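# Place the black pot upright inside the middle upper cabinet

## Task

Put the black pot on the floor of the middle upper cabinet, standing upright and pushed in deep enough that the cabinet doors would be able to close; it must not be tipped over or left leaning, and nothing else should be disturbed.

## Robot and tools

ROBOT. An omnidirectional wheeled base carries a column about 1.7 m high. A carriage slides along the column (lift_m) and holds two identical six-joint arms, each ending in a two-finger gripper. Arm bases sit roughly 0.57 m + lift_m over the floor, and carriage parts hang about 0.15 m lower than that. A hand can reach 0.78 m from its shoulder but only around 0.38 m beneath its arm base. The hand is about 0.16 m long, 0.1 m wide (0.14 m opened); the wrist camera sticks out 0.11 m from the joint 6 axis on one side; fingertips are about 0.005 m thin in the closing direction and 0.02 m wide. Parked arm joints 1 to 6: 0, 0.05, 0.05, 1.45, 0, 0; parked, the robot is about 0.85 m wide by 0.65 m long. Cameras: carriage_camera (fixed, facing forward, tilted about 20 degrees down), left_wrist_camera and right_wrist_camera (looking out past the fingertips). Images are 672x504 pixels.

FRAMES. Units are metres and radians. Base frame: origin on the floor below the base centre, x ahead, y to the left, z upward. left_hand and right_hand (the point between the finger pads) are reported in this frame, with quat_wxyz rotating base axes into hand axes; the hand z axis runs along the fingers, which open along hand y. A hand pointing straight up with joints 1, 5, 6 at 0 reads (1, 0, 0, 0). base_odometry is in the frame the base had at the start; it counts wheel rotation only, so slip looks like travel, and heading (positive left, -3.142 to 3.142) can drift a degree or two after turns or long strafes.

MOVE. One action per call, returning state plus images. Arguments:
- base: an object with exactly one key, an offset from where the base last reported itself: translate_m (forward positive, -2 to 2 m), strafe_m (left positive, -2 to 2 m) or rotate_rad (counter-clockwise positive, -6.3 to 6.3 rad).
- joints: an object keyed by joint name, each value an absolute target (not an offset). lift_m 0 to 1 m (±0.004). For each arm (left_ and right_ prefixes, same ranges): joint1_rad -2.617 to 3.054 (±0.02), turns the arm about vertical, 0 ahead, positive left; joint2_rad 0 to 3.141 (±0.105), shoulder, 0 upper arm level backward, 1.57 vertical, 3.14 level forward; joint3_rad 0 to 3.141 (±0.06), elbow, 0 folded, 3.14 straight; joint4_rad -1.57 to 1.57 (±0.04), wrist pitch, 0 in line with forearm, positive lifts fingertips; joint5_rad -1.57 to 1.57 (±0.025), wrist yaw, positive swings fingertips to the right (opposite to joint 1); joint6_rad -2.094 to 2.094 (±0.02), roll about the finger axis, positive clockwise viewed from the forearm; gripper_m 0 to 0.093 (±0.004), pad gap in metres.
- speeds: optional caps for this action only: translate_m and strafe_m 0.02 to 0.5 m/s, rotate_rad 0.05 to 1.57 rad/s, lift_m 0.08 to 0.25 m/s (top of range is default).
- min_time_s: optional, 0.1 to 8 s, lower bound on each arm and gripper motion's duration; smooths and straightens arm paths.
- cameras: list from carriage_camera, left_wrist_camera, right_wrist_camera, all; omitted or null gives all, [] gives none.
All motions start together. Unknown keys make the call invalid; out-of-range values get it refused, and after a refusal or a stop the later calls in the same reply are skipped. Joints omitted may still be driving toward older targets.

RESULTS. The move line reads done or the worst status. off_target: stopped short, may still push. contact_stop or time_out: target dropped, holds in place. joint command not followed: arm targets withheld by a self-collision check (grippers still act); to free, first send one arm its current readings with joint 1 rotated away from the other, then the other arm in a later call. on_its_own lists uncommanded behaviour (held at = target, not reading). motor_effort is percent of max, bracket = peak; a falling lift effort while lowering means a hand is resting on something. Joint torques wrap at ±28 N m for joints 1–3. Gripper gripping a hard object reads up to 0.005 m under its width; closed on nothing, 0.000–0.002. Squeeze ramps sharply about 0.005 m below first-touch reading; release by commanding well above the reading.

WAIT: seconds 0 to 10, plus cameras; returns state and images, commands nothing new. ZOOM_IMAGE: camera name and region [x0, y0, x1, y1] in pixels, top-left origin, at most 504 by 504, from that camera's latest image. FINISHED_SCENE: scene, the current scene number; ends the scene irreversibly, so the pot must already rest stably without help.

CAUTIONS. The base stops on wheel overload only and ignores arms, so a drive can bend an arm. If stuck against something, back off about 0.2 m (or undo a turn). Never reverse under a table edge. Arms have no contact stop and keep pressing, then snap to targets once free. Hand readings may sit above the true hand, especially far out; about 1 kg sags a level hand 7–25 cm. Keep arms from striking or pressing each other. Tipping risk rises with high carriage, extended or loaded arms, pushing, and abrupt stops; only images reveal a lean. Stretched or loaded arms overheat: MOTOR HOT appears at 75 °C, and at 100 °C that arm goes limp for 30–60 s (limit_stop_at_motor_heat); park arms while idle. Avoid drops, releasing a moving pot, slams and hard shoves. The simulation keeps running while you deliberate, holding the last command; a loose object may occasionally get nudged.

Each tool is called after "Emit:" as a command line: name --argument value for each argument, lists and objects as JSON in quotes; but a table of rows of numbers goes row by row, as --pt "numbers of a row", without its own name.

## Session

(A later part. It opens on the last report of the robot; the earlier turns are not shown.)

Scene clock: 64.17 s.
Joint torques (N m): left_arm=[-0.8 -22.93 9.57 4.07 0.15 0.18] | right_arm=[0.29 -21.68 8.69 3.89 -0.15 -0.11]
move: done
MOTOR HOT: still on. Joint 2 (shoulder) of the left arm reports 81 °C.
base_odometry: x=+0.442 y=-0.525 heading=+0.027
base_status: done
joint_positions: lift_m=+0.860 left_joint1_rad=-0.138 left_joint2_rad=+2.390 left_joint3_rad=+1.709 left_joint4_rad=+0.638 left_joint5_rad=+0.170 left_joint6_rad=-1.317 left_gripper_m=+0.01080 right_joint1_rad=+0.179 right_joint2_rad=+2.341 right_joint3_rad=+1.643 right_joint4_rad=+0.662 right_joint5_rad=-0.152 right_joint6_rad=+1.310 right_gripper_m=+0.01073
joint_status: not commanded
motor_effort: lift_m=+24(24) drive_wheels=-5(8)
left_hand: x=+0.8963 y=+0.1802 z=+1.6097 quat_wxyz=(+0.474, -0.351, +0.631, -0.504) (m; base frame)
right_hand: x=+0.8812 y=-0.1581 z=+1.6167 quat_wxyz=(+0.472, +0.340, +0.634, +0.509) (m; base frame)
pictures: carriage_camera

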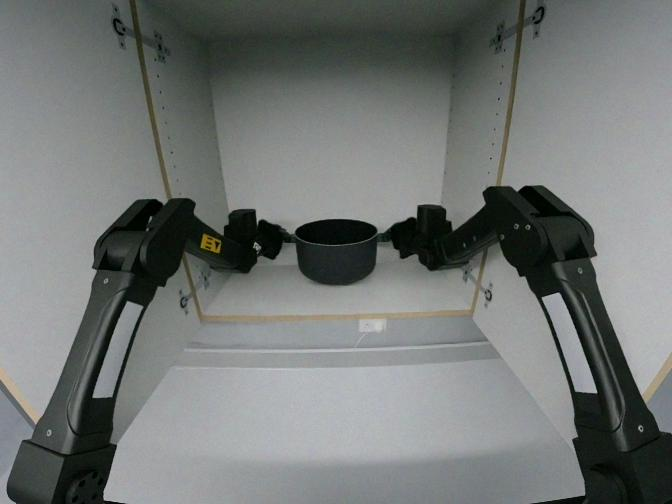

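Emit:
move --joints '{"lift_m": 0.808}' --speeds '{"lift_m": 0.1}' --cameras '["carriage_camera"]'

Emit:
move --joints '{"lift_m": 0.792}' --speeds '{"lift_m": 0.08}' --cameras '["carriage_camera"]'

Scene clock: 67.70 s.
Joint torques (N m): left_arm=[-0.72 -22.98 9.59 4.13 0.15 0.17] | right_arm=[0.38 -21.53 8.7 3.95 -0.15 -0.04]
move: done
MOTOR HOT: still on. Joint 2 (shoulder) of the left arm reports 85 °C.
base_odometry: x=+0.442 y=-0.525 heading=+0.027
base_status: not commanded
joint_positions: lift_m=+0.808 left_joint1_rad=-0.138 left_joint2_rad=+2.390 left_joint3_rad=+1.709 left_joint4_rad=+0.633 left_joint5_rad=+0.170 left_joint6_rad=-1.317 left_gripper_m=+0.01080 right_joint1_rad=+0.179 right_joint2_rad=+2.341 right_joint3_rad=+1.643 right_joint4_rad=+0.656 right_joint5_rad=-0.152 right_joint6_rad=+1.309 right_gripper_m=+0.01073
joint_status: all done
motor_effort: lift_m=+23(24) drive_wheels=-5(6)
left_hand: x=+0.8962 y=+0.1802 z=+1.5562 quat_wxyz=(+0.472, -0.352, +0.633, -0.503) (m; base frame)
right_hand: x=+0.8811 y=-0.1581 z=+1.5634 quat_wxyz=(+0.471, +0.341, +0.636, +0.508) (m; base frame)
pictures: carriage_camera

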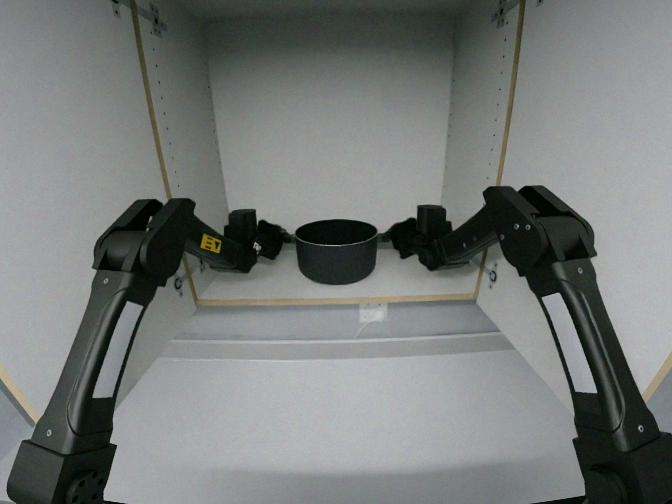

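Scene clock: 68.30 s.
Joint torques (N m): left_arm=[-0.65 -22.89 9.55 3.6 0.12 0.24] | right_arm=[0.35 -21.56 8.64 3.47 -0.14 -0.07]
move: done
MOTOR HOT: still on. Joint 2 (shoulder) of the left arm reports 85 °C.
base_odometry: x=+0.442 y=-0.525 heading=+0.027
base_status: not commanded
joint_positions: lift_m=+0.792 left_joint1_rad=-0.138 left_joint2_rad=+2.390 left_joint3_rad=+1.709 left_joint4_rad=+0.679 left_joint5_rad=+0.172 left_joint6_rad=-1.321 left_gripper_m=+0.01079 right_joint1_rad=+0.178 right_joint2_rad=+2.341 right_joint3_rad=+1.643 right_joint4_rad=+0.700 right_joint5_rad=-0.153 right_joint6_rad=+1.308 right_gripper_m=+0.01073
joint_status: all done
on_its_own: left_joint4_rad moved +0.047 toward your old target +0.790; right_joint4_rad moved +0.044 toward your old target +0.835
motor_effort: lift_m=+21(21) drive_wheels=+1(6)
left_hand: x=+0.8964 y=+0.1799 z=+1.5521 quat_wxyz=(+0.484, -0.343, +0.619, -0.515) (m; base frame)
right_hand: x=+0.8813 y=-0.1582 z=+1.5584 quat_wxyz=(+0.483, +0.331, +0.624, +0.517) (m; base frame)
pictures: carriage_camera

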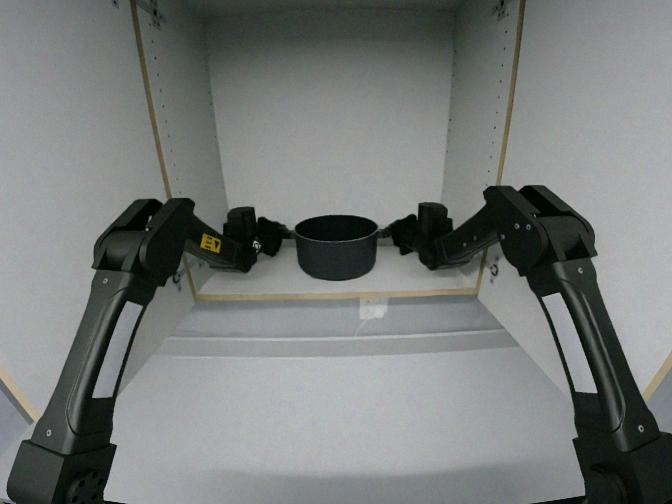

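Emit:
move --joints '{"lift_m": 0.78, "left_joint4_rad": 0.65, "right_joint4_rad": 0.665}' --speeds '{"lift_m": 0.08}' --min_time_s 0.5 --cameras '["carriage_camera"]'

Scene clock: 70.83 s.
Joint torques (N m): left_arm=[-0.68 -20.75 8.55 2.49 0.13 0.22] | right_arm=[0.29 -19.23 8.16 2.07 -0.16 -0.07]
move: done
MOTOR HOT: still on. Joint 2 (shoulder) of the left arm reports 87 °C.
base_odometry: x=+0.442 y=-0.525 heading=+0.027
base_status: not commanded
joint_positions: lift_m=+0.780 left_joint1_rad=-0.138 left_joint2_rad=+2.370 left_joint3_rad=+1.720 left_joint4_rad=+0.639 left_joint5_rad=+0.173 left_joint6_rad=-1.320 left_gripper_m=+0.01079 right_joint1_rad=+0.178 right_joint2_rad=+2.319 right_joint3_rad=+1.651 right_joint4_rad=+0.656 right_joint5_rad=-0.153 right_joint6_rad=+1.308 right_gripper_m=+0.01073
joint_status: all done
motor_effort: lift_m=+20(21) drive_wheels=+0(2)
left_hand: x=+0.8960 y=+0.1799 z=+1.5490 quat_wxyz=(+0.482, -0.344, +0.622, -0.513) (m; base frame)
right_hand: x=+0.8804 y=-0.1584 z=+1.5541 quat_wxyz=(+0.480, +0.334, +0.628, +0.514) (m; base frame)
pictures: carriage_camera

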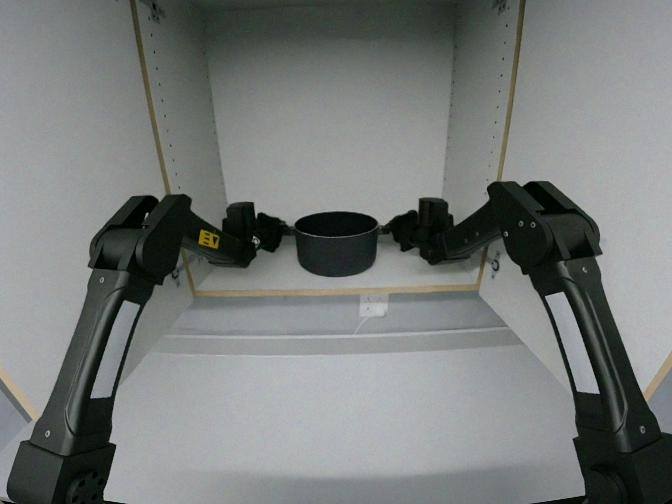

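Emit:
move --joints '{"lift_m": 0.77, "left_joint4_rad": 0.635, "right_joint4_rad": 0.65}' --speeds '{"lift_m": 0.08}' --min_time_s 0.4 --cameras '["carriage_camera"]'

Scene clock: 72.20 s.
Joint torques (N m): left_arm=[-0.73 -19.21 8.2 2.41 0.13 0.23] | right_arm=[0.38 -17.68 8.08 1.97 -0.13 -0.05]
move: done
MOTOR HOT: still on. Joint 2 (shoulder) of the left arm reports 87 °C.
base_odometry: x=+0.442 y=-0.525 heading=+0.027
base_status: not commanded
joint_positions: lift_m=+0.770 left_joint1_rad=-0.138 left_joint2_rad=+2.354 left_joint3_rad=+1.724 left_joint4_rad=+0.631 left_joint5_rad=+0.173 left_joint6_rad=-1.321 left_gripper_m=+0.01079 right_joint1_rad=+0.178 right_joint2_rad=+2.304 right_joint3_rad=+1.654 right_joint4_rad=+0.650 right_joint5_rad=-0.153 right_joint6_rad=+1.308 right_gripper_m=+0.01073
joint_status: all done
motor_effort: lift_m=+19(20) drive_wheels=+0(5)
left_hand: x=+0.8949 y=+0.1800 z=+1.5495 quat_wxyz=(+0.485, -0.342, +0.619, -0.515) (m; base frame)
right_hand: x=+0.8793 y=-0.1585 z=+1.5538 quat_wxyz=(+0.483, +0.332, +0.624, +0.517) (m; base frame)
pictures: carriage_camera

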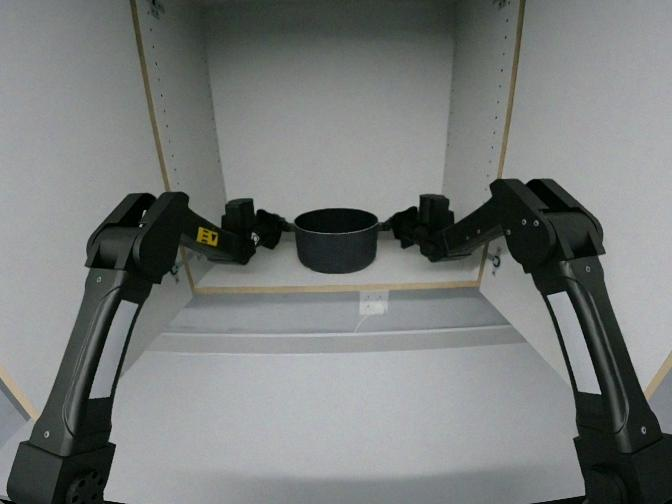

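Emit:
move --joints '{"lift_m": 0.763, "left_joint4_rad": 0.605, "right_joint4_rad": 0.62}' --speeds '{"lift_m": 0.08}' --min_time_s 0.4 --cameras '["carriage_camera"]'

Scene clock: 74.13 s.
Joint torques (N m): left_arm=[-0.72 -17.96 7.64 2.25 0.11 0.21] | right_arm=[0.32 -16.4 7.38 1.84 -0.15 -0.07]
move: done
MOTOR HOT: still on. Joint 2 (shoulder) of the left arm reports 86 °C.
base_odometry: x=+0.442 y=-0.525 heading=+0.027
base_status: not commanded
joint_positions: lift_m=+0.763 left_joint1_rad=-0.138 left_joint2_rad=+2.343 left_joint3_rad=+1.730 left_joint4_rad=+0.615 left_joint5_rad=+0.173 left_joint6_rad=-1.321 left_gripper_m=+0.01079 right_joint1_rad=+0.178 right_joint2_rad=+2.293 right_joint3_rad=+1.662 right_joint4_rad=+0.634 right_joint5_rad=-0.153 right_joint6_rad=+1.308 right_gripper_m=+0.01073
joint_status: all done
motor_effort: lift_m=+19(20) drive_wheels=+1(5)
left_hand: x=+0.8945 y=+0.1799 z=+1.5492 quat_wxyz=(+0.485, -0.341, +0.618, -0.516) (m; base frame)
right_hand: x=+0.8791 y=-0.1586 z=+1.5537 quat_wxyz=(+0.483, +0.331, +0.624, +0.517) (m; base frame)
pictures: carriage_camera

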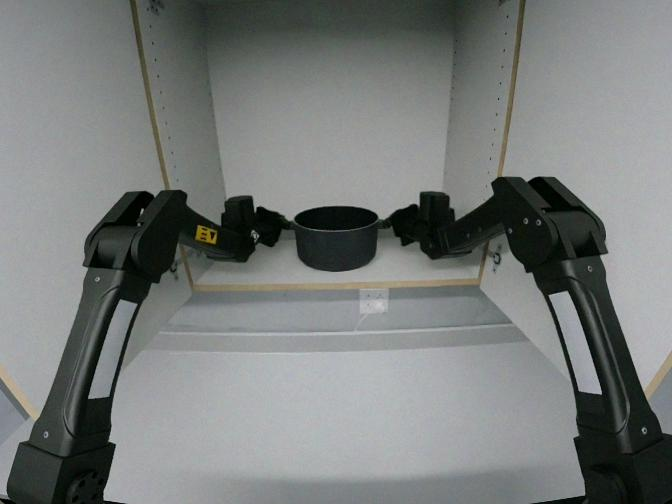

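Emit:
move --joints '{"left_gripper_m": 0.03, "right_gripper_m": 0.03}' --min_time_s 1.5 --cameras '["carriage_camera"]'

Scene clock: 76.73 s.
Joint torques (N m): left_arm=[-0.75 -18.04 7.58 2.36 0.13 0.21] | right_arm=[0.38 -16.54 7.41 2.01 -0.16 -0.11]
move: done
MOTOR HOT: still on. Joint 2 (shoulder) of the left arm reports 86 °C.
base_odometry: x=+0.442 y=-0.525 heading=+0.027
base_status: not commanded
joint_positions: lift_m=+0.763 left_joint1_rad=-0.138 left_joint2_rad=+2.343 left_joint3_rad=+1.731 left_joint4_rad=+0.605 left_joint5_rad=+0.173 left_joint6_rad=-1.321 left_gripper_m=+0.02989 right_joint1_rad=+0.178 right_joint2_rad=+2.293 right_joint3_rad=+1.662 right_joint4_rad=+0.617 right_joint5_rad=-0.153 right_joint6_rad=+1.311 right_gripper_m=+0.02991
joint_status: all done
motor_effort: lift_m=+19(19) drive_wheels=+1(2)
left_hand: x=+0.8945 y=+0.1799 z=+1.5468 quat_wxyz=(+0.482, -0.343, +0.621, -0.514) (m; base frame)
right_hand: x=+0.8791 y=-0.1586 z=+1.5496 quat_wxyz=(+0.478, +0.336, +0.628, +0.515) (m; base frame)
pictures: carriage_camera

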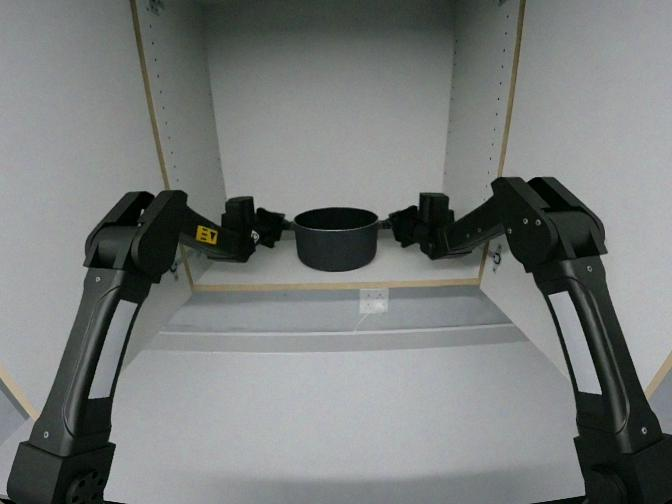

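Emit:
move --joints '{"left_gripper_m": 0.093, "right_gripper_m": 0.093}' --min_time_s 0.8 --cameras '["carriage_camera"]'

Emit:
move --base '{"translate_m": -0.14}' --speeds '{"translate_m": 0.12}' --cameras '["carriage_camera"]'

Scene clock: 78.33 s.
Joint torques (N m): left_arm=[-0.68 -17.98 7.68 2.38 0.11 0.21] | right_arm=[0.39 -16.47 7.34 2.02 -0.15 -0.1]
move: done
MOTOR HOT: still on. Joint 2 (shoulder) of the left arm reports 85 °C.
base_odometry: x=+0.442 y=-0.525 heading=+0.027
base_status: not commanded
joint_positions: lift_m=+0.763 left_joint1_rad=-0.138 left_joint2_rad=+2.343 left_joint3_rad=+1.731 left_joint4_rad=+0.604 left_joint5_rad=+0.173 left_joint6_rad=-1.320 left_gripper_m=+0.09287 right_joint1_rad=+0.178 right_joint2_rad=+2.293 right_joint3_rad=+1.662 right_joint4_rad=+0.616 right_joint5_rad=-0.153 right_joint6_rad=+1.311 right_gripper_m=+0.09289
joint_status: all done
motor_effort: lift_m=+19(19) drive_wheels=+1(2)
left_hand: x=+0.8945 y=+0.1799 z=+1.5467 quat_wxyz=(+0.482, -0.343, +0.621, -0.513) (m; base frame)
right_hand: x=+0.8790 y=-0.1586 z=+1.5494 quat_wxyz=(+0.478, +0.336, +0.628, +0.514) (m; base frame)
pictures: carriage_camera

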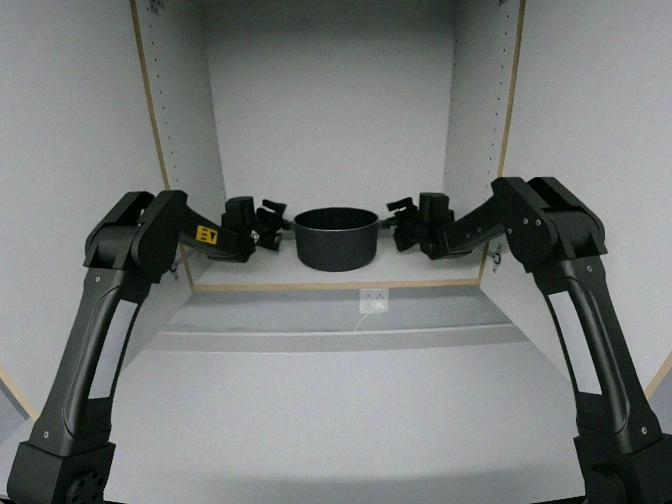

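Scene clock: 80.27 s.
Joint torques (N m): left_arm=[-0.55 -18.07 7.56 2.41 0.13 0.21] | right_arm=[0.31 -16.5 7.3 2.04 -0.16 -0.11]
move: done
MOTOR HOT: still on. Joint 2 (shoulder) of the left arm reports 85 °C.
base_odometry: x=+0.302 y=-0.528 heading=+0.027
base_status: done
joint_positions: lift_m=+0.763 left_joint1_rad=-0.140 left_joint2_rad=+2.343 left_joint3_rad=+1.731 left_joint4_rad=+0.600 left_joint5_rad=+0.173 left_joint6_rad=-1.320 left_gripper_m=+0.09287 right_joint1_rad=+0.179 right_joint2_rad=+2.293 right_joint3_rad=+1.662 right_joint4_rad=+0.613 right_joint5_rad=-0.153 right_joint6_rad=+1.311 right_gripper_m=+0.09289
joint_status: not commanded
motor_effort: lift_m=+19(19) drive_wheels=-5(13)
left_hand: x=+0.8943 y=+0.1789 z=+1.5457 quat_wxyz=(+0.481, -0.344, +0.623, -0.513) (m; base frame)
right_hand: x=+0.8789 y=-0.1581 z=+1.5486 quat_wxyz=(+0.476, +0.336, +0.629, +0.514) (m; base frame)
pictures: carriage_camera

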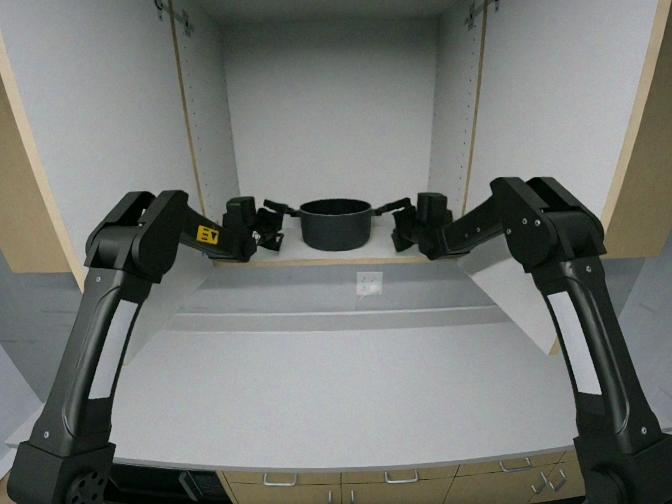

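Emit:
move --base '{"translate_m": -0.4}' --speeds '{"translate_m": 0.3}' --cameras '["carriage_camera"]'

Emit:
zoom_image --camera "carriage_camera" --region '[200, 110, 480, 270]'

Scene clock: 83.73 s.
Joint torques (N m): left_arm=[-0.51 -18.02 7.58 2.43 0.11 0.21] | right_arm=[0.16 -16.49 7.39 2.05 -0.17 -0.09]
move: done
MOTOR HOT: still on. Joint 2 (shoulder) of the left arm reports 84 °C.
base_odometry: x=-0.097 y=-0.539 heading=+0.027
base_status: done
joint_positions: lift_m=+0.763 left_joint1_rad=-0.141 left_joint2_rad=+2.343 left_joint3_rad=+1.731 left_joint4_rad=+0.598 left_joint5_rad=+0.173 left_joint6_rad=-1.320 left_gripper_m=+0.09287 right_joint1_rad=+0.180 right_joint2_rad=+2.293 right_joint3_rad=+1.662 right_joint4_rad=+0.611 right_joint5_rad=-0.153 right_joint6_rad=+1.311 right_gripper_m=+0.09289
joint_status: not commanded
motor_effort: lift_m=+20(20) drive_wheels=-3(7)
left_hand: x=+0.8942 y=+0.1784 z=+1.5452 quat_wxyz=(+0.480, -0.344, +0.623, -0.513) (m; base frame)
right_hand: x=+0.8788 y=-0.1573 z=+1.5482 quat_wxyz=(+0.476, +0.336, +0.630, +0.514) (m; base frame)
pictures: carriage_camera

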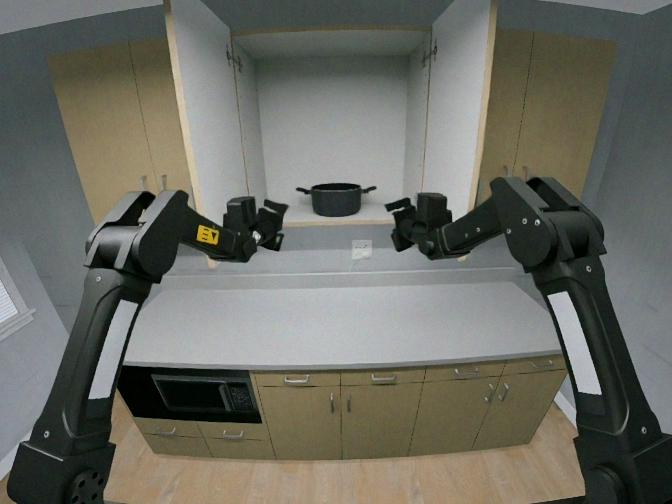

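Scaled by 1.800 from the camera's 672x504 image, which has a finer 960x720 frame.

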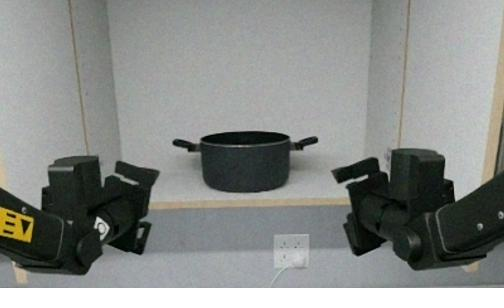

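Emit:
finished_scene --scene 3

The scene is finished: the task was done.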